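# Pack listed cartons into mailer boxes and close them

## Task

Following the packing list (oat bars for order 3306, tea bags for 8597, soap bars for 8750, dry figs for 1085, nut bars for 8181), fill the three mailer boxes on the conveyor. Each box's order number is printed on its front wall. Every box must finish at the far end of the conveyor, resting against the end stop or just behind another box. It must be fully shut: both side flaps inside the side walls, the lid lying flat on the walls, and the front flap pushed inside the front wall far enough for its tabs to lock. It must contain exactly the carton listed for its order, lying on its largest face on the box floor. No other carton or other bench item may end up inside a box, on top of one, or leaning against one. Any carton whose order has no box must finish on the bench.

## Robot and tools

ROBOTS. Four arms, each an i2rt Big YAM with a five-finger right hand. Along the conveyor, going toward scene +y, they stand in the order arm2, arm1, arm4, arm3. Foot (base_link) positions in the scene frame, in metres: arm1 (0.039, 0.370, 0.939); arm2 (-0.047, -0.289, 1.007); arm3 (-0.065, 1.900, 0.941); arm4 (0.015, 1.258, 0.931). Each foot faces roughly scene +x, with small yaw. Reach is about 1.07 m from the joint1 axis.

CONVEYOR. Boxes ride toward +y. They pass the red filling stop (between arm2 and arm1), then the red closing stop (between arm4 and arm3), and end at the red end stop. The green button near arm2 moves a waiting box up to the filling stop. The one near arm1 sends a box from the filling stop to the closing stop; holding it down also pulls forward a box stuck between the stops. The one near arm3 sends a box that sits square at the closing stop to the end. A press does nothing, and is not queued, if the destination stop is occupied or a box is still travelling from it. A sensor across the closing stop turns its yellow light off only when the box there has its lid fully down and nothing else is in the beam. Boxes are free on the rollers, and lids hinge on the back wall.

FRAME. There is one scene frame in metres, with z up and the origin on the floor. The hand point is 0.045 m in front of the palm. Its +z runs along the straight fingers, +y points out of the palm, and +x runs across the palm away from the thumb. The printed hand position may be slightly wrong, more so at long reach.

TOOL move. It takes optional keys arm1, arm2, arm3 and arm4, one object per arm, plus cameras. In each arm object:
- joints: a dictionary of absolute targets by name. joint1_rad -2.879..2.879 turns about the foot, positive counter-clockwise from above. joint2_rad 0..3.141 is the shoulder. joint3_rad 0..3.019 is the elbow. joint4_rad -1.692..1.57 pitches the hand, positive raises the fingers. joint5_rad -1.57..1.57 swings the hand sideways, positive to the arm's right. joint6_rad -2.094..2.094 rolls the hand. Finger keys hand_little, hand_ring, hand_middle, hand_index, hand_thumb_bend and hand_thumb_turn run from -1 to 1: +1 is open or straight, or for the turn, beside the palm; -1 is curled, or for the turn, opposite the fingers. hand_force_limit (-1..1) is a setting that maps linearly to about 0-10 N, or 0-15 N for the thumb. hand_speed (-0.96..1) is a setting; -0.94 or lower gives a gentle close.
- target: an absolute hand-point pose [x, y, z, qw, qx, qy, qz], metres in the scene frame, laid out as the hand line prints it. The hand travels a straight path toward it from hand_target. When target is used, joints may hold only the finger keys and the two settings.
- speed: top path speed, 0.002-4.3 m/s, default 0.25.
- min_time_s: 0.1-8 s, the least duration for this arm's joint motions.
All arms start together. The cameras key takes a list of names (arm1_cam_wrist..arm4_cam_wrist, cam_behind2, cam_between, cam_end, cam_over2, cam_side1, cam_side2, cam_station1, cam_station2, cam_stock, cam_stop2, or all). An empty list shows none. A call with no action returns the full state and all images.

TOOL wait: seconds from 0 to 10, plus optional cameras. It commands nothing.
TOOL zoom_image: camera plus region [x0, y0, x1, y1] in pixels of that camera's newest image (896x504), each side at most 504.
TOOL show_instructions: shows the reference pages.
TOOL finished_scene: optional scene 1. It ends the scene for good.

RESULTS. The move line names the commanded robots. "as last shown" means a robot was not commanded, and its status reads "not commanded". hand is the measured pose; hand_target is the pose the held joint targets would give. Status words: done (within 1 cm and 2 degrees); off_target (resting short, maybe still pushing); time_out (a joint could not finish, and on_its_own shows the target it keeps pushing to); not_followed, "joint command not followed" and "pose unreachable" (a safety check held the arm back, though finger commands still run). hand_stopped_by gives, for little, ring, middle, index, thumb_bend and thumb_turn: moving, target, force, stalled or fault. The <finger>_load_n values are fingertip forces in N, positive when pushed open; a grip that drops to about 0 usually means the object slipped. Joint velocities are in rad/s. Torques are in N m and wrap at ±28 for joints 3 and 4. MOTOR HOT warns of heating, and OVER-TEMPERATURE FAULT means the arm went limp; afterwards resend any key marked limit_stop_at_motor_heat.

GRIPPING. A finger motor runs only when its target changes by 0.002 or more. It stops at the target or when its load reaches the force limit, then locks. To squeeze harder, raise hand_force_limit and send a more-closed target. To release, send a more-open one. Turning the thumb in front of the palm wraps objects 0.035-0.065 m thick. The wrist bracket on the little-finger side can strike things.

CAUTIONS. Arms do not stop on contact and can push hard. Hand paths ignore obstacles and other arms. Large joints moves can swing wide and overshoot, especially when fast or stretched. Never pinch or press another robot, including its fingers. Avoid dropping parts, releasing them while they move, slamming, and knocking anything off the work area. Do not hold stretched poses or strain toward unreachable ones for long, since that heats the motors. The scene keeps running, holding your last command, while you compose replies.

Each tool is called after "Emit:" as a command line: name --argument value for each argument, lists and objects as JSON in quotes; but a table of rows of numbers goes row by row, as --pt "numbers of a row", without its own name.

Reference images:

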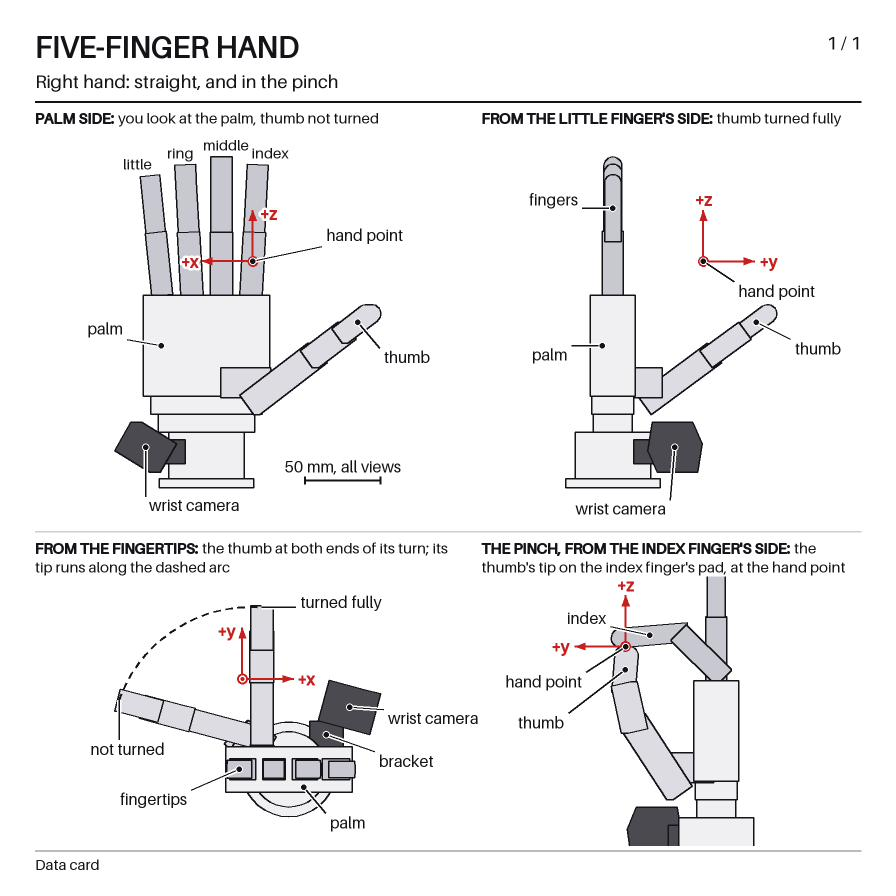

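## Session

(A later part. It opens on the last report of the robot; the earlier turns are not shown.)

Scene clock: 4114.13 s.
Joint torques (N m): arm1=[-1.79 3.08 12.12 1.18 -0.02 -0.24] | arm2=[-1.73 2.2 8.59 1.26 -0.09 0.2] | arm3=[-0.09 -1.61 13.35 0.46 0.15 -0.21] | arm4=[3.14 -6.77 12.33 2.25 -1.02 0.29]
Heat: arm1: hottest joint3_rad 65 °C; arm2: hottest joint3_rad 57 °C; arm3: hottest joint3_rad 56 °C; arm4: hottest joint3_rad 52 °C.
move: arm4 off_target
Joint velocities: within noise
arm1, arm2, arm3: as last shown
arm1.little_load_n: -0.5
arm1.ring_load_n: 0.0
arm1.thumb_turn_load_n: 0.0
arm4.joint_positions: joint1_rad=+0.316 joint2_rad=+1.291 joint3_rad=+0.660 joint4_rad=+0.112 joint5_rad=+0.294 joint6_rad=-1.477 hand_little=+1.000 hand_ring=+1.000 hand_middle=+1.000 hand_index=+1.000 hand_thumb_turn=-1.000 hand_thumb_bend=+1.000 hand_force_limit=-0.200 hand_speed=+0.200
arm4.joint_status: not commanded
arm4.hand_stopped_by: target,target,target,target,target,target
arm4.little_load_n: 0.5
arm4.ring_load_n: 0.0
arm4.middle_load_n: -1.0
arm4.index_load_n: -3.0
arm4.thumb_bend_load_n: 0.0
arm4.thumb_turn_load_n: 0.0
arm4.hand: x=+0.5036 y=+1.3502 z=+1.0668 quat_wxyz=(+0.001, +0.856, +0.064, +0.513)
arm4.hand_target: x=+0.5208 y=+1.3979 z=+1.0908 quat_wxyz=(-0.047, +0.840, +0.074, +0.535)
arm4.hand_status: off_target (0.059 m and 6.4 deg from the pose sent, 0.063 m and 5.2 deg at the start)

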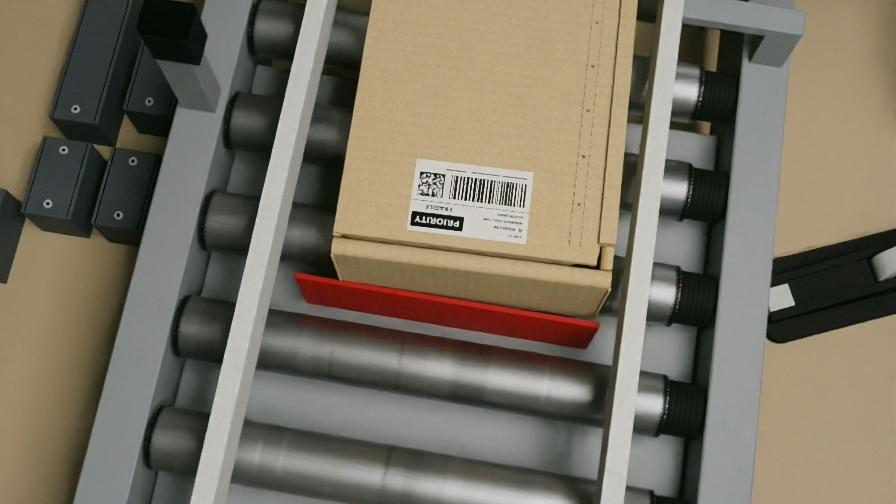

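Emit:
move --arm4 '{"target": [0.505, 1.28, 1.12, -0.0468, 0.8402, 0.0735, 0.5353], "speed": 0.12}' --arm3 '{"target": [0.14, 2.07, 0.95, -0.0318, 0.9572, -0.131, 0.2562], "speed": 0.25}' --cameras '["cam_over2"]'

Emit:
move --arm4 '{"target": [0.40, 1.18, 1.22, -0.0468, 0.8402, 0.0735, 0.5353], "speed": 0.2}' --arm3 '{"target": [0.14, 2.09, 0.87, -0.0318, 0.9572, -0.131, 0.2562], "speed": 0.15}' --cameras '[]'

Emit:
move --arm3 '{"target": [0.146, 2.096, 0.81, -0.0318, 0.9572, -0.131, 0.2562], "speed": 0.08}' --cameras '["cam_side2", "cam_end"]'

Scene clock: 4123.27 s.
Joint torques (N m): arm1=[-1.67 3.08 12.12 1.2 -0.02 -0.24] | arm2=[-1.67 2.14 8.59 1.25 -0.09 0.19] | arm3=[0.09 -2.43 7.09 1.39 0.47 0.04] | arm4=[-1.85 -8.06 8.79 1.06 -0.2 -0.28]
Heat: arm1: hottest joint3_rad 65 °C; arm2: hottest joint3_rad 57 °C; arm3: hottest joint3_rad 57 °C; arm4: hottest joint3_rad 52 °C.
move: arm3 off_target; arm4 off_target
Joint velocities: within noise
arm1, arm2: as last shown
arm1.little_load_n: 0.0
arm3.joint_positions: joint1_rad=+1.022 joint2_rad=+1.151 joint3_rad=+0.506 joint4_rad=-0.633 joint5_rad=+0.424 joint6_rad=-0.415 hand_little=+1.000 hand_ring=+1.000 hand_middle=+1.000 hand_index=+1.000 hand_thumb_turn=+1.000 hand_thumb_bend=+1.000 hand_force_limit=+0.400 hand_speed=+0.000
arm3.joint_status: not commanded
arm3.hand_stopped_by: target,target,target,target,target,target
arm3.little_load_n: -0.5
arm3.ring_load_n: 0.0
arm3.middle_load_n: 0.0
arm3.index_load_n: 0.0
arm3.thumb_bend_load_n: -0.5
arm3.thumb_turn_load_n: 0.0
arm3.hand: x=+0.1357 y=+2.0571 z=+0.9533 quat_wxyz=(-0.016, +0.959, -0.120, +0.255)
arm3.hand_target: x=+0.1379 y=+2.0633 z=+0.9525 quat_wxyz=(-0.023, +0.957, -0.123, +0.260)
arm3.hand_status: off_target (0.014 m and 2.3 deg from the pose sent, 0.302 m and 2.1 deg at the start)
arm4.joint_positions: joint1_rad=+0.096 joint2_rad=+1.125 joint3_rad=+0.643 joint4_rad=+0.038 joint5_rad=-0.011 joint6_rad=-1.540 hand_little=+1.000 hand_ring=+1.000 hand_middle=+1.000 hand_index=+1.000 hand_thumb_turn=-1.000 hand_thumb_bend=+1.000 hand_force_limit=-0.200 hand_speed=+0.200
arm4.joint_status: not commanded
arm4.hand_stopped_by: target,target,target,target,target,target
arm4.little_load_n: 0.0
arm4.ring_load_n: 0.0
arm4.middle_load_n: 0.0
arm4.index_load_n: 0.0
arm4.thumb_bend_load_n: 0.0
arm4.thumb_turn_load_n: 0.0
arm4.hand: x=+0.5043 y=+1.2954 z=+1.1108 quat_wxyz=(-0.062, +0.842, +0.072, +0.531)
arm4.hand_target: x=+0.5044 y=+1.2894 z=+1.1182 quat_wxyz=(-0.057, +0.840, +0.073, +0.534)
arm4.hand_status: off_target (0.018 m and 1.8 deg from the pose sent, 0.088 m and 6.4 deg at the start)

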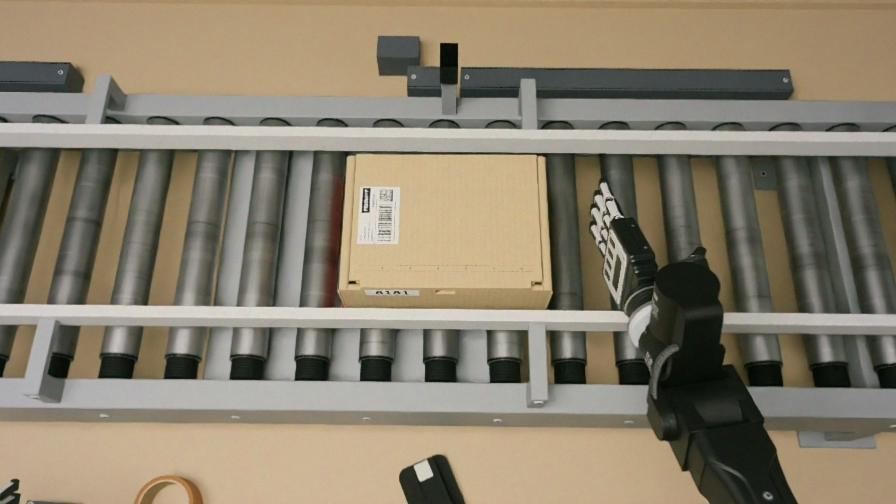

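Scene clock: 4125.13 s.
Joint torques (N m): arm1=[-1.73 3.14 12.12 1.18 -0.02 -0.24] | arm2=[-1.73 2.14 8.61 1.26 -0.09 0.2] | arm3=[0.09 -4.42 4.44 1.35 0.42 0.04] | arm4=[-2.02 -2.43 13.11 1.03 -0.37 -0.3]
Heat: arm1: hottest joint3_rad 65 °C; arm2: hottest joint3_rad 57 °C; arm3: hottest joint3_rad 56 °C; arm4: hottest joint3_rad 52 °C.
move: arm3 done; arm4 off_target
Joint velocities: within noise
arm1.joint_positions: joint1_rad=+0.333 joint2_rad=+0.555 joint3_rad=+1.383 joint4_rad=-1.366 joint5_rad=+0.005 joint6_rad=-0.964 hand_little=+1.000 hand_ring=+1.000 hand_middle=+1.000 hand_index=+1.000 hand_thumb_turn=+1.000 hand_thumb_bend=+1.000 hand_force_limit=+0.000 hand_speed=-0.800
arm1.joint_status: not commanded
arm1.hand_stopped_by: target,target,target,target,target,target
arm1.little_load_n: 0.0
arm1.ring_load_n: 0.0
arm1.middle_load_n: 0.0
arm1.index_load_n: 0.0
arm1.thumb_bend_load_n: 0.0
arm1.thumb_turn_load_n: 0.0
arm1.hand: x=+0.2210 y=+0.4245 z=+1.4221 quat_wxyz=(-0.246, +0.864, -0.069, +0.435)
arm1.hand_target: x=+0.2175 y=+0.4188 z=+1.4390 quat_wxyz=(-0.244, +0.857, -0.067, +0.448)
arm1.hand_status: not commanded
arm2.joint_positions: joint1_rad=+0.331 joint2_rad=+0.608 joint3_rad=+1.351 joint4_rad=-1.325 joint5_rad=-0.101 joint6_rad=-1.001 hand_little=+1.000 hand_ring=+1.000 hand_middle=+1.000 hand_index=+1.000 hand_thumb_turn=-1.000 hand_thumb_bend=+1.000 hand_force_limit=-0.300 hand_speed=-0.850
arm2.joint_status: not commanded
arm2.hand_stopped_by: target,target,target,target,target,target
arm2.little_load_n: 0.0
arm2.ring_load_n: 0.0
arm2.middle_load_n: 0.0
arm2.index_load_n: 0.0
arm2.thumb_bend_load_n: 0.0
arm2.thumb_turn_load_n: 0.0
arm2.hand: x=+0.1762 y=-0.2476 z=+1.4704 quat_wxyz=(-0.231, +0.872, -0.116, +0.416)
arm2.hand_target: x=+0.1713 y=-0.2494 z=+1.4815 quat_wxyz=(-0.235, +0.868, -0.124, +0.419)
arm2.hand_status: not commanded
arm3.joint_positions: joint1_rad=+1.046 joint2_rad=+1.458 joint3_rad=+0.475 joint4_rad=-0.296 joint5_rad=+0.424 joint6_rad=-0.358 hand_little=+1.000 hand_ring=+1.000 hand_middle=+1.000 hand_index=+1.000 hand_thumb_turn=+1.000 hand_thumb_bend=+1.000 hand_force_limit=+0.400 hand_speed=+0.000
arm3.joint_status: not commanded
arm3.hand_stopped_by: target,target,target,target,target,target
arm3.little_load_n: 0.0
arm3.ring_load_n: 0.0
arm3.middle_load_n: -0.5
arm3.index_load_n: 0.0
arm3.thumb_bend_load_n: 0.0
arm3.thumb_turn_load_n: 0.0
arm3.hand: x=+0.1429 y=+2.0832 z=+0.8738 quat_wxyz=(-0.026, +0.957, -0.135, +0.254)
arm3.hand_target: x=+0.1420 y=+2.0859 z=+0.8706 quat_wxyz=(-0.030, +0.956, -0.137, +0.257)
arm3.hand_status: done (0.008 m and 0.8 deg from the pose sent, 0.090 m and 2.3 deg at the start)
arm4.joint_positions: joint1_rad=-0.304 joint2_rad=+0.695 joint3_rad=+0.656 joint4_rad=-0.476 joint5_rad=-0.358 joint6_rad=-1.719 hand_little=+1.000 hand_ring=+1.000 hand_middle=+1.000 hand_index=+1.000 hand_thumb_turn=-1.000 hand_thumb_bend=+1.000 hand_force_limit=-0.200 hand_speed=+0.200
arm4.joint_status: not commanded
arm4.hand_stopped_by: target,target,target,target,target,target
arm4.little_load_n: 0.0
arm4.ring_load_n: 0.0
arm4.middle_load_n: 0.0
arm4.index_load_n: 0.0
arm4.thumb_bend_load_n: 0.0
arm4.thumb_turn_load_n: 0.5
arm4.hand: x=+0.3960 y=+1.1863 z=+1.1856 quat_wxyz=(-0.061, +0.852, +0.065, +0.515)
arm4.hand_target: x=+0.4013 y=+1.1804 z=+1.2193 quat_wxyz=(-0.050, +0.840, +0.070, +0.535)
arm4.hand_status: off_target (0.035 m and 3.3 deg from the pose sent, 0.190 m and 1.8 deg at the start)

Scene clock: 4126.63 s.
Joint torques (N m): arm1=[-1.73 3.14 12.12 1.18 -0.02 -0.24] | arm2=[-1.67 2.2 8.59 1.28 -0.09 0.2] | arm3=[0.09 -5.3 2.92 1.57 0.3 0] | arm4=[-1.9 -2.49 13.08 0.98 -0.37 -0.29]
Heat: arm1: hottest joint3_rad 65 °C; arm2: hottest joint3_rad 57 °C; arm3: hottest joint3_rad 56 °C; arm4: hottest joint3_rad 52 °C.
move: arm3 done
Joint velocities: within noise
arm1, arm2, arm4: as last shown
arm3.joint_positions: joint1_rad=+1.056 joint2_rad=+1.700 joint3_rad=+0.477 joint4_rad=-0.055 joint5_rad=+0.425 joint6_rad=-0.358 hand_little=+1.000 hand_ring=+1.000 hand_middle=+1.000 hand_index=+1.000 hand_thumb_turn=+1.000 hand_thumb_bend=+1.000 hand_force_limit=+0.400 hand_speed=+0.000
arm3.joint_status: not commanded
arm3.hand_stopped_by: target,target,target,target,target,target
arm3.little_load_n: -0.5
arm3.ring_load_n: 0.0
arm3.middle_load_n: 0.5
arm3.index_load_n: -1.0
arm3.thumb_bend_load_n: 0.0
arm3.thumb_turn_load_n: 0.0
arm3.hand: x=+0.1470 y=+2.0920 z=+0.8152 quat_wxyz=(-0.027, +0.958, -0.131, +0.255)
arm3.hand_target: x=+0.1461 y=+2.0957 z=+0.8110 quat_wxyz=(-0.032, +0.957, -0.131, +0.256)
arm3.hand_status: done (0.007 m and 0.6 deg from the pose sent, 0.065 m and 0.8 deg at the start)
arm4.joint_positions: joint1_rad=-0.304 joint2_rad=+0.695 joint3_rad=+0.656 joint4_rad=-0.476 joint5_rad=-0.358 joint6_rad=-1.721 hand_little=+1.000 hand_ring=+1.000 hand_middle=+1.000 hand_index=+1.000 hand_thumb_turn=-1.000 hand_thumb_bend=+1.000 hand_force_limit=-0.200 hand_speed=+0.200
arm4.thumb_turn_load_n: 0.0
arm4.hand: x=+0.3960 y=+1.1862 z=+1.1857 quat_wxyz=(-0.061, +0.852, +0.066, +0.515)
arm4.hand_target: x=+0.4014 y=+1.1803 z=+1.2193 quat_wxyz=(-0.050, +0.840, +0.071, +0.535)
pictures: cam_end, cam_side2

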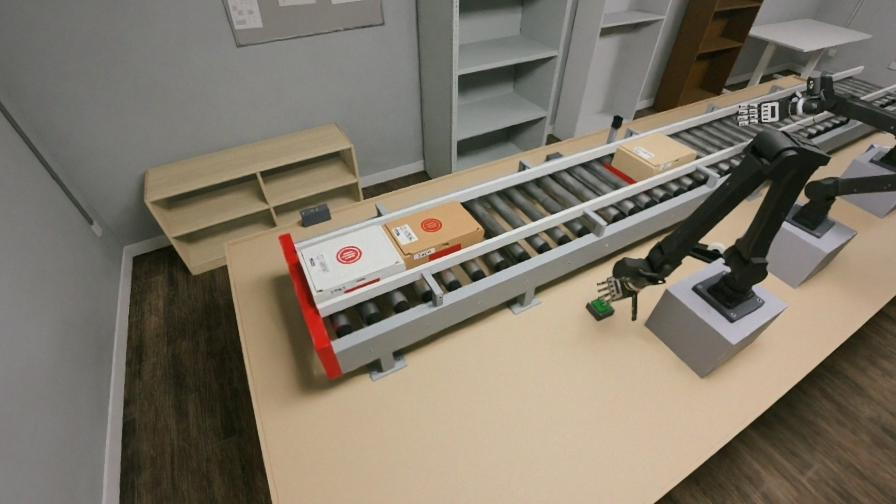

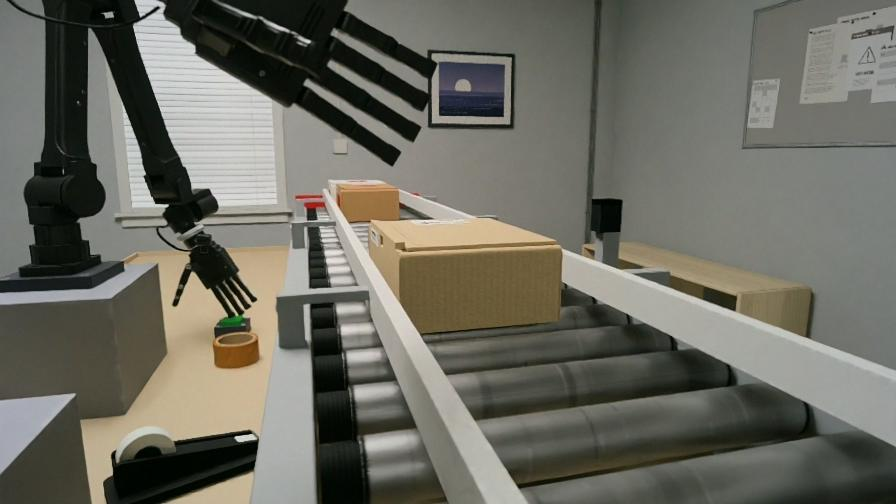

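Emit:
move --arm3 '{"target": [0.148, 2.098, 0.79, -0.0318, 0.9572, -0.131, 0.2562], "speed": 0.06}' --cameras '[]'

Emit:
wait --seconds 5 --cameras '["cam_end", "cam_side2"]'

Scene clock: 4131.57 s.
Joint torques (N m): arm1=[-1.73 3.14 12.12 1.2 -0.02 -0.24] | arm2=[-1.67 2.14 8.61 1.25 -0.09 0.2] | arm3=[-0.32 -3.08 3.23 1.61 -0.36 0] | arm4=[-1.9 -2.43 13.09 0.99 -0.37 -0.29]
Heat: arm1: hottest joint3_rad 65 °C; arm2: hottest joint3_rad 57 °C; arm3: hottest joint3_rad 54 °C; arm4: hottest joint3_rad 52 °C.
move: arm3 off_target
Joint velocities: within noise
arm1, arm2, arm4: as last shown
arm3.joint_positions: joint1_rad=+1.074 joint2_rad=+1.745 joint3_rad=+0.477 joint4_rad=+0.017 joint5_rad=+0.456 joint6_rad=-0.358 hand_little=+1.000 hand_ring=+1.000 hand_middle=+1.000 hand_index=+1.000 hand_thumb_turn=+1.000 hand_thumb_bend=+1.000 hand_force_limit=+0.400 hand_speed=+0.000
arm3.joint_status: not commanded
arm3.hand_stopped_by: target,target,target,target,target,target
arm3.little_load_n: 0.0
arm3.ring_load_n: -0.5
arm3.middle_load_n: 0.0
arm3.index_load_n: -4.0
arm3.thumb_bend_load_n: 0.0
arm3.thumb_turn_load_n: 0.0
arm3.hand: x=+0.1516 y=+2.0985 z=+0.8067 quat_wxyz=(-0.034, +0.953, -0.127, +0.273)
arm3.hand_target: x=+0.1464 y=+2.0988 z=+0.7923 quat_wxyz=(-0.031, +0.957, -0.125, +0.261)
arm3.hand_status: off_target (0.017 m and 2.1 deg from the pose sent, 0.026 m and 0.6 deg at the start)

Scene clock: 4136.57 s.
Joint torques (N m): arm1=[-1.73 3.14 12.12 1.2 -0.02 -0.24] | arm2=[-1.79 2.2 8.61 1.26 -0.09 0.2] | arm3=[-0.32 -2.84 3.25 1.68 -0.37 0] | arm4=[-1.9 -2.49 13.08 0.98 -0.37 -0.29]
Heat: arm1: hottest joint3_rad 65 °C; arm2: hottest joint3_rad 57 °C; arm3: hottest joint3_rad 52 °C; arm4: hottest joint3_rad 53 °C.
Joint velocities: within noise
arm1.joint_positions: joint1_rad=+0.333 joint2_rad=+0.555 joint3_rad=+1.383 joint4_rad=-1.366 joint5_rad=+0.005 joint6_rad=-0.964 hand_little=+1.000 hand_ring=+1.000 hand_middle=+1.000 hand_index=+1.000 hand_thumb_turn=+1.000 hand_thumb_bend=+1.000 hand_force_limit=+0.000 hand_speed=-0.800
arm1.joint_status: not commanded
arm1.hand_stopped_by: target,target,target,target,target,target
arm1.little_load_n: 0.0
arm1.ring_load_n: 0.0
arm1.middle_load_n: 0.0
arm1.index_load_n: 0.0
arm1.thumb_bend_load_n: 0.0
arm1.thumb_turn_load_n: 0.0
arm1.hand: x=+0.2210 y=+0.4245 z=+1.4221 quat_wxyz=(-0.246, +0.864, -0.069, +0.435)
arm1.hand_target: x=+0.2175 y=+0.4188 z=+1.4390 quat_wxyz=(-0.244, +0.857, -0.067, +0.448)
arm1.hand_status: not commanded
arm2.joint_positions: joint1_rad=+0.331 joint2_rad=+0.608 joint3_rad=+1.351 joint4_rad=-1.325 joint5_rad=-0.101 joint6_rad=-1.001 hand_little=+1.000 hand_ring=+1.000 hand_middle=+1.000 hand_index=+1.000 hand_thumb_turn=-1.000 hand_thumb_bend=+1.000 hand_force_limit=-0.300 hand_speed=-0.850
arm2.joint_status: not commanded
arm2.hand_stopped_by: target,target,target,target,target,target
arm2.little_load_n: 0.0
arm2.ring_load_n: 0.0
arm2.middle_load_n: -0.5
arm2.index_load_n: 0.0
arm2.thumb_bend_load_n: 0.0
arm2.thumb_turn_load_n: 0.5
arm2.hand: x=+0.1762 y=-0.2476 z=+1.4704 quat_wxyz=(-0.231, +0.872, -0.116, +0.416)
arm2.hand_target: x=+0.1713 y=-0.2494 z=+1.4815 quat_wxyz=(-0.235, +0.868, -0.124, +0.419)
arm2.hand_status: not commanded
arm3.joint_positions: joint1_rad=+1.074 joint2_rad=+1.745 joint3_rad=+0.477 joint4_rad=+0.017 joint5_rad=+0.456 joint6_rad=-0.358 hand_little=+1.000 hand_ring=+1.000 hand_middle=+1.000 hand_index=+1.000 hand_thumb_turn=+1.000 hand_thumb_bend=+1.000 hand_force_limit=+0.400 hand_speed=+0.000
arm3.joint_status: not commanded
arm3.hand_stopped_by: target,target,target,target,target,target
arm3.little_load_n: 0.0
arm3.ring_load_n: 0.0
arm3.middle_load_n: 0.0
arm3.index_load_n: -3.5
arm3.thumb_bend_load_n: 0.0
arm3.thumb_turn_load_n: 0.0
arm3.hand: x=+0.1516 y=+2.0985 z=+0.8067 quat_wxyz=(-0.034, +0.953, -0.127, +0.273)
arm3.hand_target: x=+0.1464 y=+2.0988 z=+0.7923 quat_wxyz=(-0.031, +0.957, -0.125, +0.261)
arm3.hand_status: off_target (0.017 m and 2.1 deg from the pose sent, 0.026 m and 0.6 deg at the start)
arm4.joint_positions: joint1_rad=-0.304 joint2_rad=+0.695 joint3_rad=+0.656 joint4_rad=-0.476 joint5_rad=-0.358 joint6_rad=-1.721 hand_little=+1.000 hand_ring=+1.000 hand_middle=+1.000 hand_index=+1.000 hand_thumb_turn=-1.000 hand_thumb_bend=+1.000 hand_force_limit=-0.200 hand_speed=+0.200
arm4.joint_status: not commanded
arm4.hand_stopped_by: target,target,target,target,target,target
arm4.little_load_n: 0.0
arm4.ring_load_n: 0.0
arm4.middle_load_n: 0.0
arm4.index_load_n: 0.0
arm4.thumb_bend_load_n: 0.0
arm4.thumb_turn_load_n: 0.0
arm4.hand: x=+0.3960 y=+1.1862 z=+1.1857 quat_wxyz=(-0.061, +0.852, +0.066, +0.515)
arm4.hand_target: x=+0.4014 y=+1.1803 z=+1.2193 quat_wxyz=(-0.050, +0.840, +0.071, +0.535)
arm4.hand_status: not commanded
wait: 5.00 s; at rest by 0.27 s

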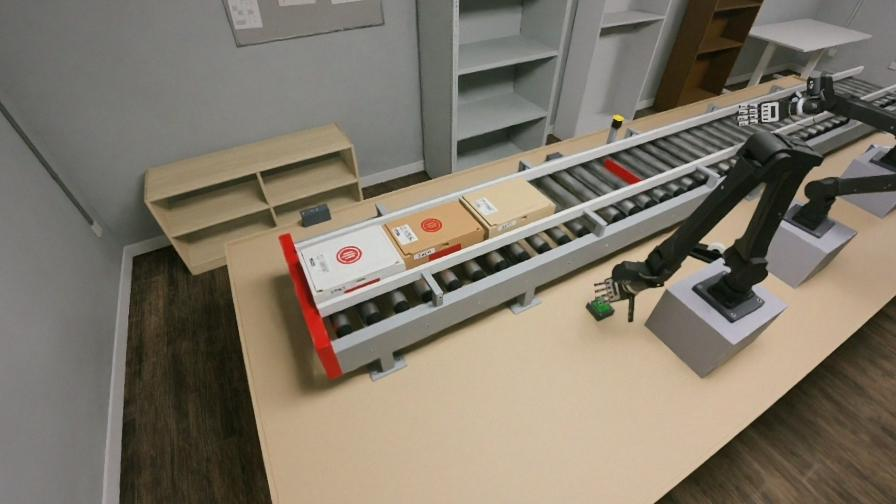

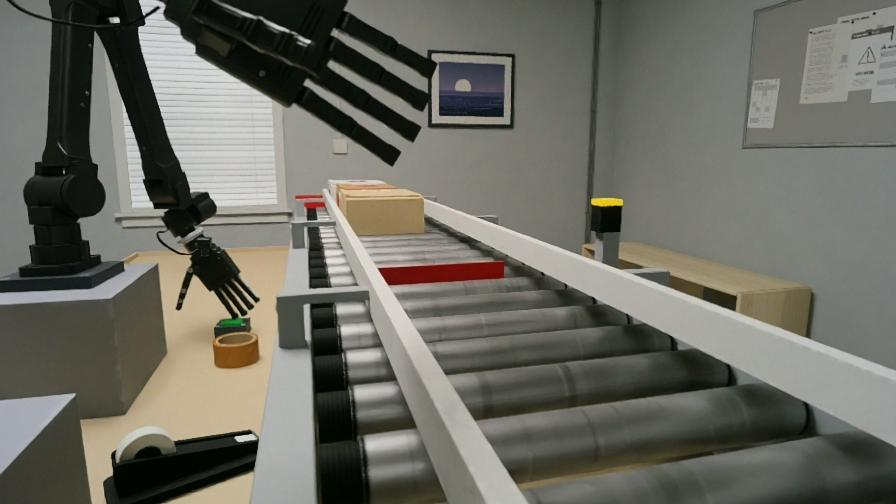

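Emit:
move --arm3 '{"target": [0.14, 2.07, 0.95, -0.0318, 0.9572, -0.131, 0.2562], "speed": 0.15}' --arm4 '{"joints": {"joint1_rad": 0.044, "joint2_rad": 0.574, "joint3_rad": 1.427, "joint4_rad": -1.379, "joint5_rad": -0.086, "joint6_rad": -1.063}, "min_time_s": 3}' --cameras '[]'

Emit:
move --arm3 '{"joints": {"joint1_rad": -0.198, "joint2_rad": 0.576, "joint3_rad": 1.433, "joint4_rad": -1.366, "joint5_rad": 0, "joint6_rad": -1.205}, "min_time_s": 3}' --cameras '["all"]'

Emit:
zoom_image --camera "cam_end" --region '[270, 150, 570, 350]'

Scene clock: 4146.10 s.
Joint torques (N m): arm1=[-1.73 3.14 12.12 1.2 -0.02 -0.24] | arm2=[-1.67 2.14 8.59 1.28 -0.09 0.2] | arm3=[-1.26 -4.19 9.7 0.1 0.05 -0.2] | arm4=[-0.03 2.55 9.73 0.99 0.03 0]
Heat: arm1: hottest joint3_rad 65 °C; arm2: hottest joint3_rad 57 °C; arm3: hottest joint3_rad 51 °C; arm4: hottest joint3_rad 54 °C.
move: arm3 off_target; arm4 done
Joint velocities: within noise
arm1, arm2: as last shown
arm2.middle_load_n: 0.0
arm3.joint_positions: joint1_rad=+1.031 joint2_rad=+1.196 joint3_rad=+0.475 joint4_rad=-0.573 joint5_rad=+0.405 joint6_rad=-0.369 hand_little=+1.000 hand_ring=+1.000 hand_middle=+1.000 hand_index=+1.000 hand_thumb_turn=+1.000 hand_thumb_bend=+1.000 hand_force_limit=+0.400 hand_speed=+0.000
arm3.joint_status: not commanded
arm3.hand_stopped_by: target,target,target,target,target,target
arm3.little_load_n: 0.0
arm3.ring_load_n: 0.0
arm3.middle_load_n: 0.0
arm3.index_load_n: 0.0
arm3.thumb_bend_load_n: 0.0
arm3.thumb_turn_load_n: 0.0
arm3.hand: x=+0.1268 y=+2.0583 z=+0.9322 quat_wxyz=(-0.020, +0.960, -0.135, +0.244)
arm3.hand_target: x=+0.1385 y=+2.0729 z=+0.9473 quat_wxyz=(-0.037, +0.958, -0.136, +0.250)
arm3.hand_status: off_target (0.025 m and 2.0 deg from the pose sent, 0.147 m and 2.1 deg at the start)
arm4.joint_positions: joint1_rad=+0.015 joint2_rad=+0.563 joint3_rad=+1.387 joint4_rad=-1.365 joint5_rad=-0.098 joint6_rad=-1.086 hand_little=+1.000 hand_ring=+1.000 hand_middle=+1.000 hand_index=+1.000 hand_thumb_turn=-1.000 hand_thumb_bend=+1.000 hand_force_limit=-0.200 hand_speed=+0.200
arm4.joint_status: all done
arm4.hand_stopped_by: target,target,target,target,target,target
arm4.little_load_n: 0.0
arm4.ring_load_n: 0.0
arm4.middle_load_n: 0.0
arm4.index_load_n: 0.0
arm4.thumb_bend_load_n: 0.0
arm4.thumb_turn_load_n: 0.0
arm4.hand: x=+0.2169 y=+1.2625 z=+1.4143 quat_wxyz=(-0.183, +0.859, -0.137, +0.458)
arm4.hand_target: x=+0.2093 y=+1.2644 z=+1.4299 quat_wxyz=(-0.191, +0.852, -0.135, +0.468)
arm4.hand_status: not commanded

Scene clock: 4149.80 s.
Joint torques (N m): arm1=[-1.73 3.14 12.12 1.2 -0.02 -0.24] | arm2=[-1.67 2.14 8.62 1.26 -0.09 0.19] | arm3=[-1.32 4.31 9.72 1.06 -0.18 -0.23] | arm4=[-0.03 2.26 9.81 0.99 0.03 -0.01]
Heat: arm1: hottest joint3_rad 65 °C; arm2: hottest joint3_rad 57 °C; arm3: hottest joint3_rad 51 °C; arm4: hottest joint3_rad 54 °C.
move: arm3 done
Joint velocities: within noise
arm1, arm2, arm4: as last shown
arm1.thumb_turn_load_n: 0.5
arm2.index_load_n: 0.5
arm2.thumb_turn_load_n: 0.0
arm3.joint_positions: joint1_rad=-0.187 joint2_rad=+0.559 joint3_rad=+1.397 joint4_rad=-1.351 joint5_rad=+0.003 joint6_rad=-1.191 hand_little=+1.000 hand_ring=+1.000 hand_middle=+1.000 hand_index=+1.000 hand_thumb_turn=+1.000 hand_thumb_bend=+1.000 hand_force_limit=+0.400 hand_speed=+0.000
arm3.joint_status: all done
arm3.hand_stopped_by: target,target,target,target,target,target
arm3.little_load_n: 0.0
arm3.ring_load_n: 0.0
arm3.middle_load_n: 0.0
arm3.index_load_n: 0.0
arm3.thumb_bend_load_n: 0.0
arm3.thumb_turn_load_n: 0.0
arm3.hand: x=+0.1154 y=+1.8159 z=+1.4411 quat_wxyz=(-0.028, +0.820, -0.261, +0.509)
arm3.hand_target: x=+0.1092 y=+1.8156 z=+1.4540 quat_wxyz=(-0.024, +0.817, -0.257, +0.515)
arm3.hand_status: not commanded
pictures: arm1_cam_wrist, arm2_cam_wrist, arm3_cam_wrist, arm4_cam_wrist, cam_behind2, cam_between, cam_end, cam_over2, cam_side1, cam_side2, cam_station1, cam_station2, cam_stock, cam_stop2

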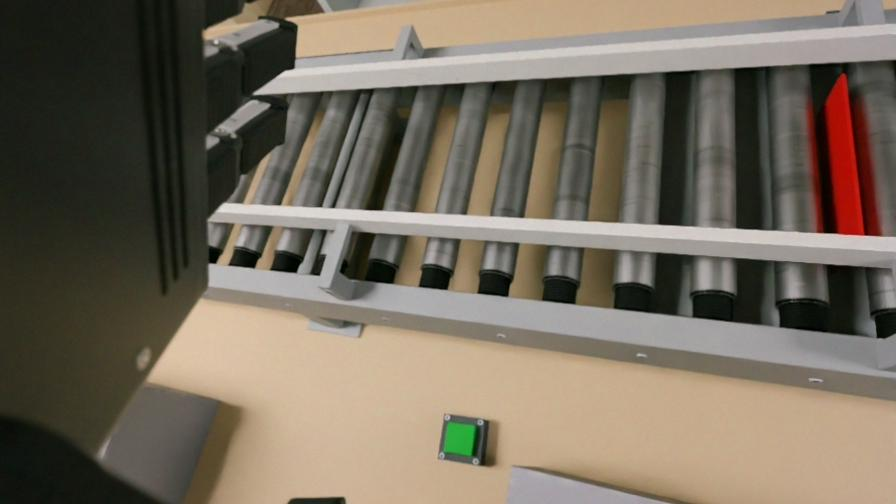

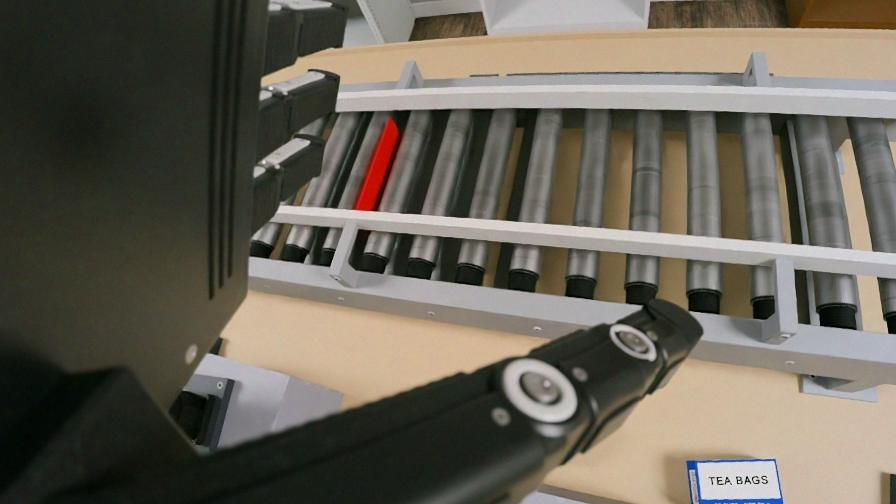

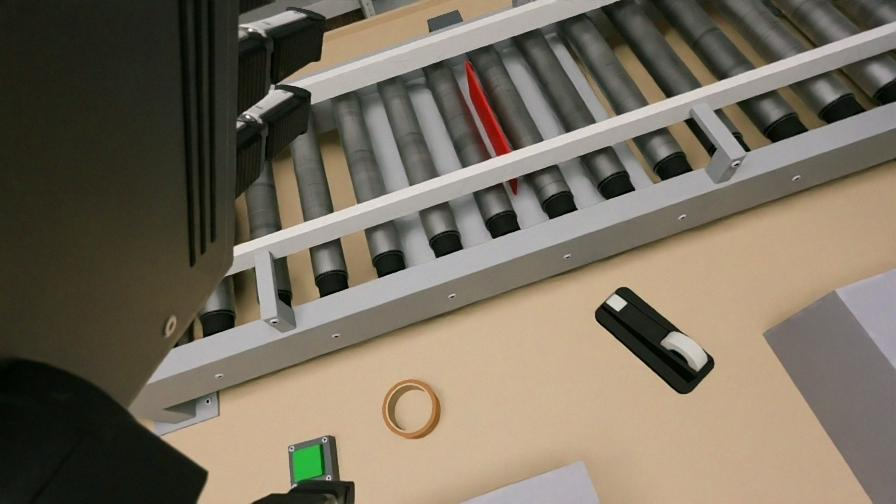

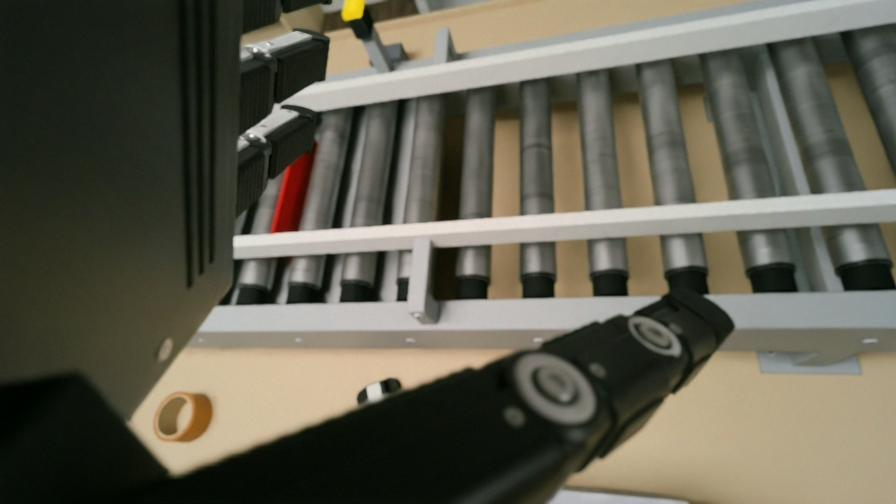

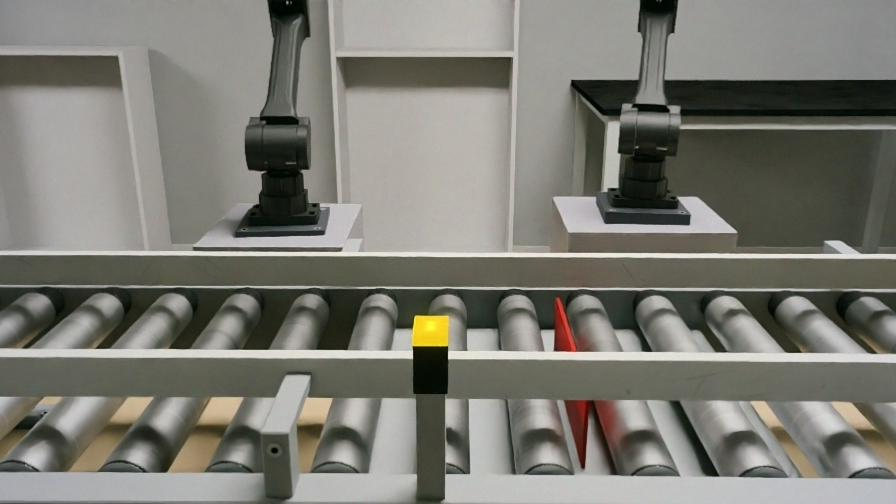

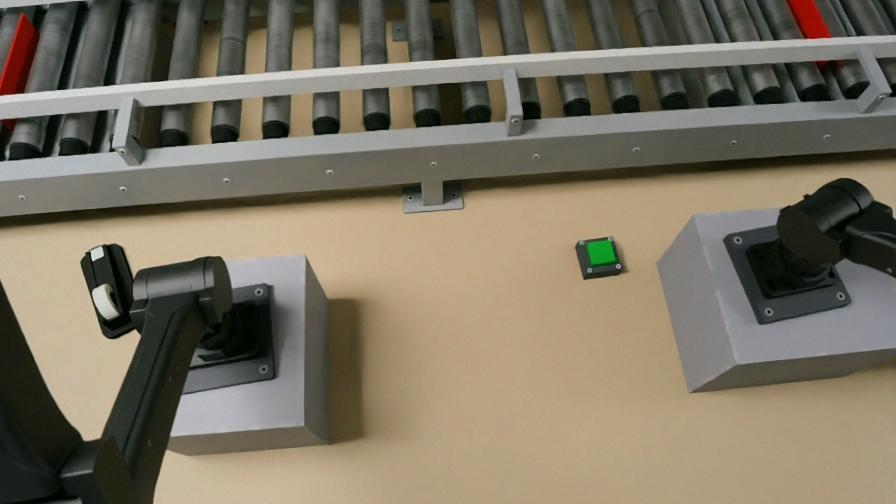

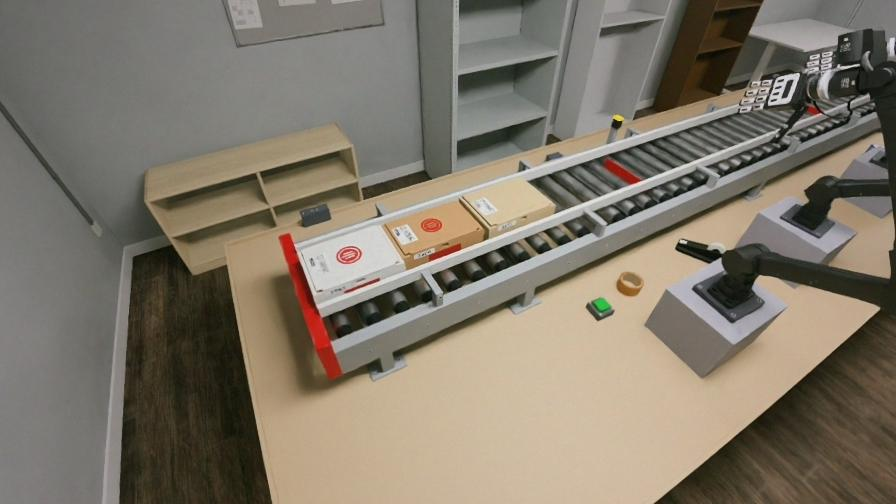

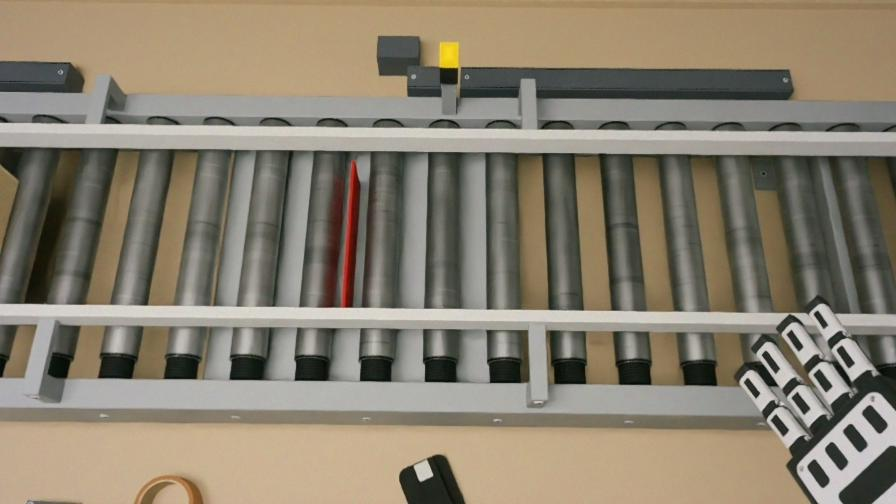

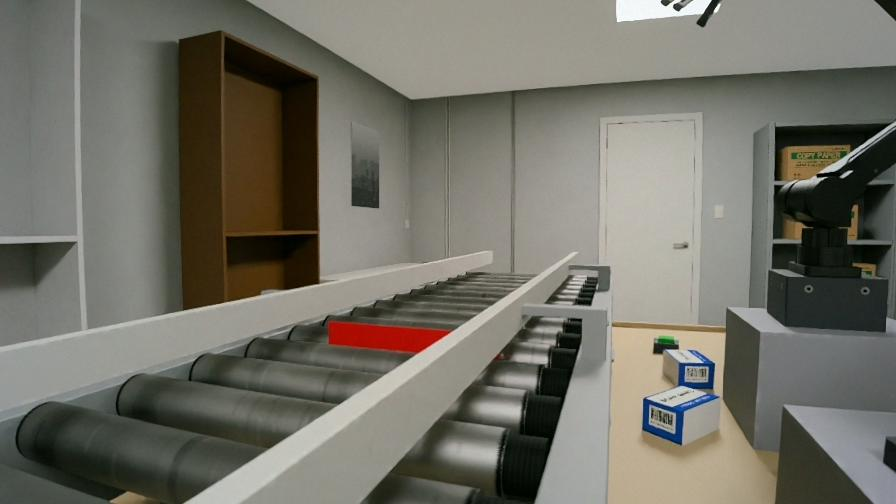

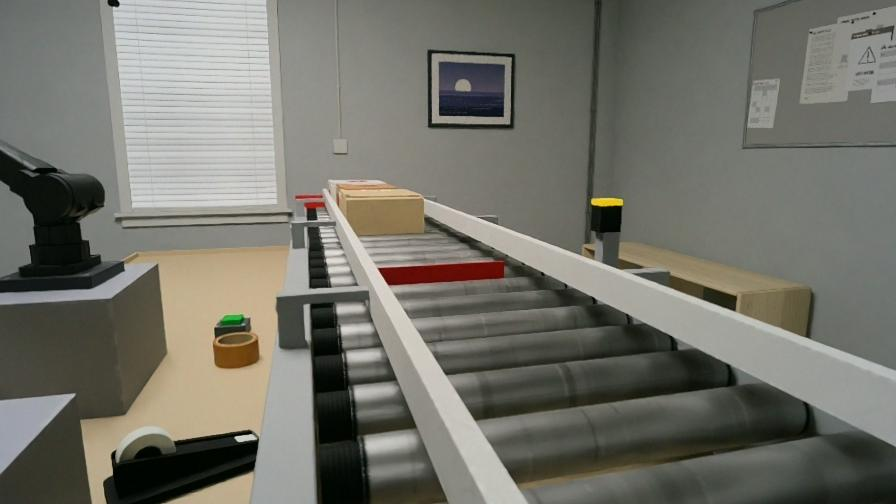

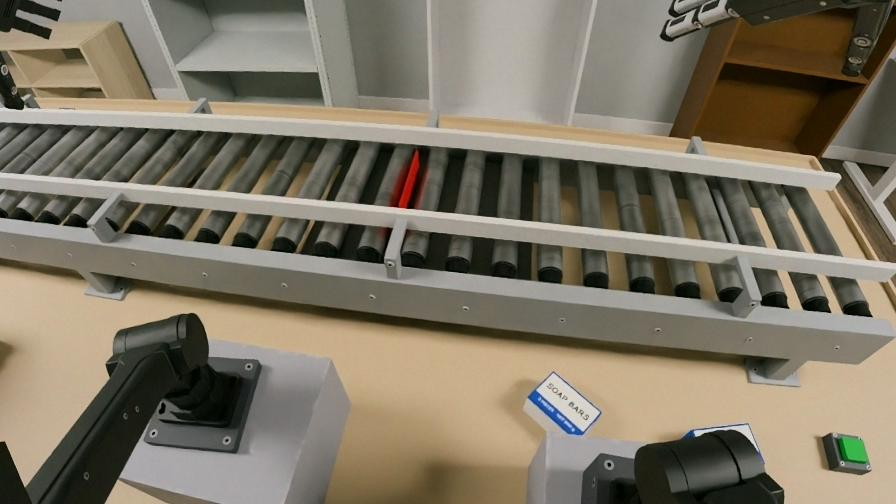

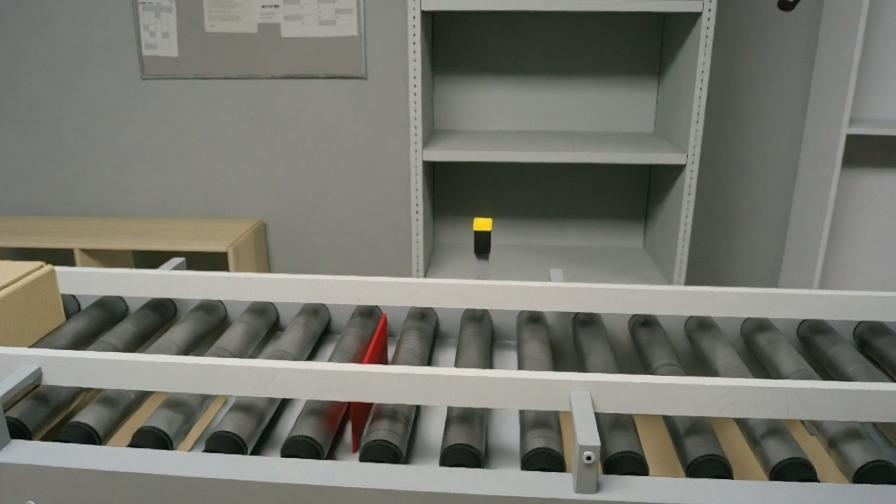

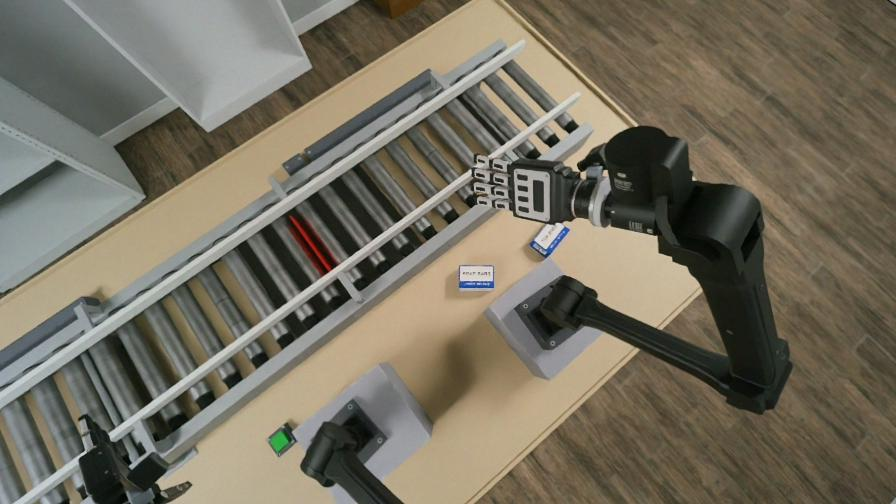

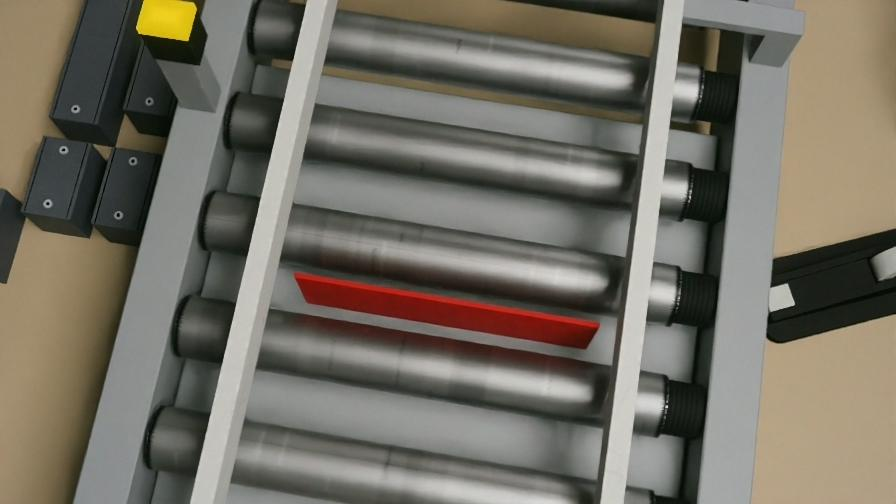

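Scaled by 1.680 from the camera's image (finer frame: 1280x720).

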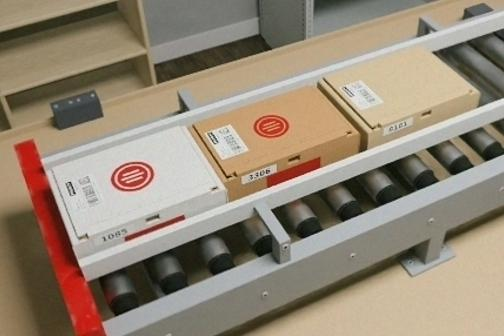

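Emit:
move --cameras '["cam_end"]'

Scene clock: 4153.83 s.
Joint torques (N m): arm1=[-1.67 3.14 12.12 1.18 -0.02 -0.24] | arm2=[-1.73 2.2 8.61 1.25 -0.09 0.2] | arm3=[-1.32 4.07 9.8 1.05 -0.18 -0.22] | arm4=[0.03 2.26 9.8 0.99 0.03 -0.01]
Heat: arm1: hottest joint3_rad 65 °C; arm2: hottest joint3_rad 57 °C; arm3: hottest joint3_rad 52 °C; arm4: hottest joint3_rad 54 °C.
Joint velocities: within noise
arm1.joint_positions: joint1_rad=+0.333 joint2_rad=+0.555 joint3_rad=+1.383 joint4_rad=-1.366 joint5_rad=+0.005 joint6_rad=-0.964 hand_little=+1.000 hand_ring=+1.000 hand_middle=+1.000 hand_index=+1.000 hand_thumb_turn=+1.000 hand_thumb_bend=+1.000 hand_force_limit=+0.000 hand_speed=-0.800
arm1.joint_status: not commanded
arm1.hand_stopped_by: target,target,target,target,target,target
arm1.little_load_n: 0.0
arm1.ring_load_n: 0.0
arm1.middle_load_n: 0.0
arm1.index_load_n: 0.0
arm1.thumb_bend_load_n: 0.0
arm1.thumb_turn_load_n: 0.0
arm1.hand: x=+0.2210 y=+0.4245 z=+1.4221 quat_wxyz=(-0.246, +0.864, -0.069, +0.435) (m; scene frame)
arm1.hand_target: x=+0.2175 y=+0.4188 z=+1.4390 quat_wxyz=(-0.244, +0.857, -0.067, +0.448) (m; scene frame)
arm1.hand_status: not commanded
arm2.joint_positions: joint1_rad=+0.331 joint2_rad=+0.608 joint3_rad=+1.351 joint4_rad=-1.325 joint5_rad=-0.101 joint6_rad=-1.001 hand_little=+1.000 hand_ring=+1.000 hand_middle=+1.000 hand_index=+1.000 hand_thumb_turn=-1.000 hand_thumb_bend=+1.000 hand_force_limit=-0.300 hand_speed=-0.850
arm2.joint_status: not commanded
arm2.hand_stopped_by: target,target,target,target,target,target
arm2.little_load_n: 0.0
arm2.ring_load_n: 0.0
arm2.middle_load_n: 0.0
arm2.index_load_n: 0.0
arm2.thumb_bend_load_n: 0.0
arm2.thumb_turn_load_n: 0.0
arm2.hand: x=+0.1762 y=-0.2476 z=+1.4704 quat_wxyz=(-0.231, +0.872, -0.116, +0.416) (m; scene frame)
arm2.hand_target: x=+0.1713 y=-0.2494 z=+1.4815 quat_wxyz=(-0.235, +0.868, -0.124, +0.419) (m; scene frame)
arm2.hand_status: not commanded
arm3.joint_positions: joint1_rad=-0.187 joint2_rad=+0.559 joint3_rad=+1.397 joint4_rad=-1.351 joint5_rad=+0.003 joint6_rad=-1.191 hand_little=+1.000 hand_ring=+1.000 hand_middle=+1.000 hand_index=+1.000 hand_thumb_turn=+1.000 hand_thumb_bend=+1.000 hand_force_limit=+0.400 hand_speed=+0.000
arm3.joint_status: all done
arm3.hand_stopped_by: target,target,target,target,target,target
arm3.little_load_n: 0.0
arm3.ring_load_n: 0.0
arm3.middle_load_n: 0.0
arm3.index_load_n: 0.0
arm3.thumb_bend_load_n: 0.0
arm3.thumb_turn_load_n: 0.0
arm3.hand: x=+0.1154 y=+1.8159 z=+1.4411 quat_wxyz=(-0.028, +0.820, -0.261, +0.509) (m; scene frame)
arm3.hand_target: x=+0.1092 y=+1.8157 z=+1.4540 quat_wxyz=(-0.024, +0.817, -0.257, +0.515) (m; scene frame)
arm3.hand_status: not commanded
arm4.joint_positions: joint1_rad=+0.015 joint2_rad=+0.563 joint3_rad=+1.387 joint4_rad=-1.365 joint5_rad=-0.098 joint6_rad=-1.086 hand_little=+1.000 hand_ring=+1.000 hand_middle=+1.000 hand_index=+1.000 hand_thumb_turn=-1.000 hand_thumb_bend=+1.000 hand_force_limit=-0.200 hand_speed=+0.200
arm4.joint_status: not commanded
arm4.hand_stopped_by: target,target,target,target,target,target
arm4.little_load_n: 0.0
arm4.ring_load_n: 0.0
arm4.middle_load_n: 0.0
arm4.index_load_n: 0.0
arm4.thumb_bend_load_n: 0.0
arm4.thumb_turn_load_n: 0.5
arm4.hand: x=+0.2169 y=+1.2625 z=+1.4143 quat_wxyz=(-0.183, +0.859, -0.137, +0.458) (m; scene frame)
arm4.hand_target: x=+0.2093 y=+1.2644 z=+1.4299 quat_wxyz=(-0.191, +0.852, -0.135, +0.468) (m; scene frame)
arm4.hand_status: not commanded
pictures: cam_end

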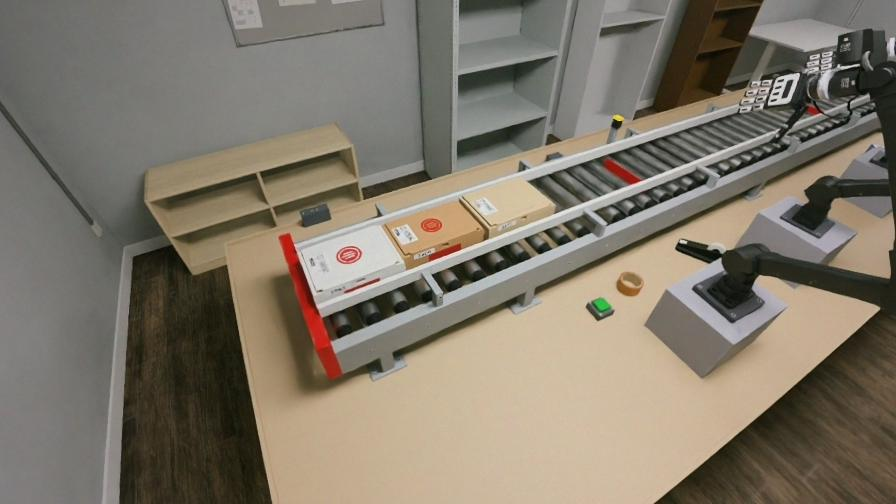

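Emit:
finished_scene

The scene is finished: the task was done.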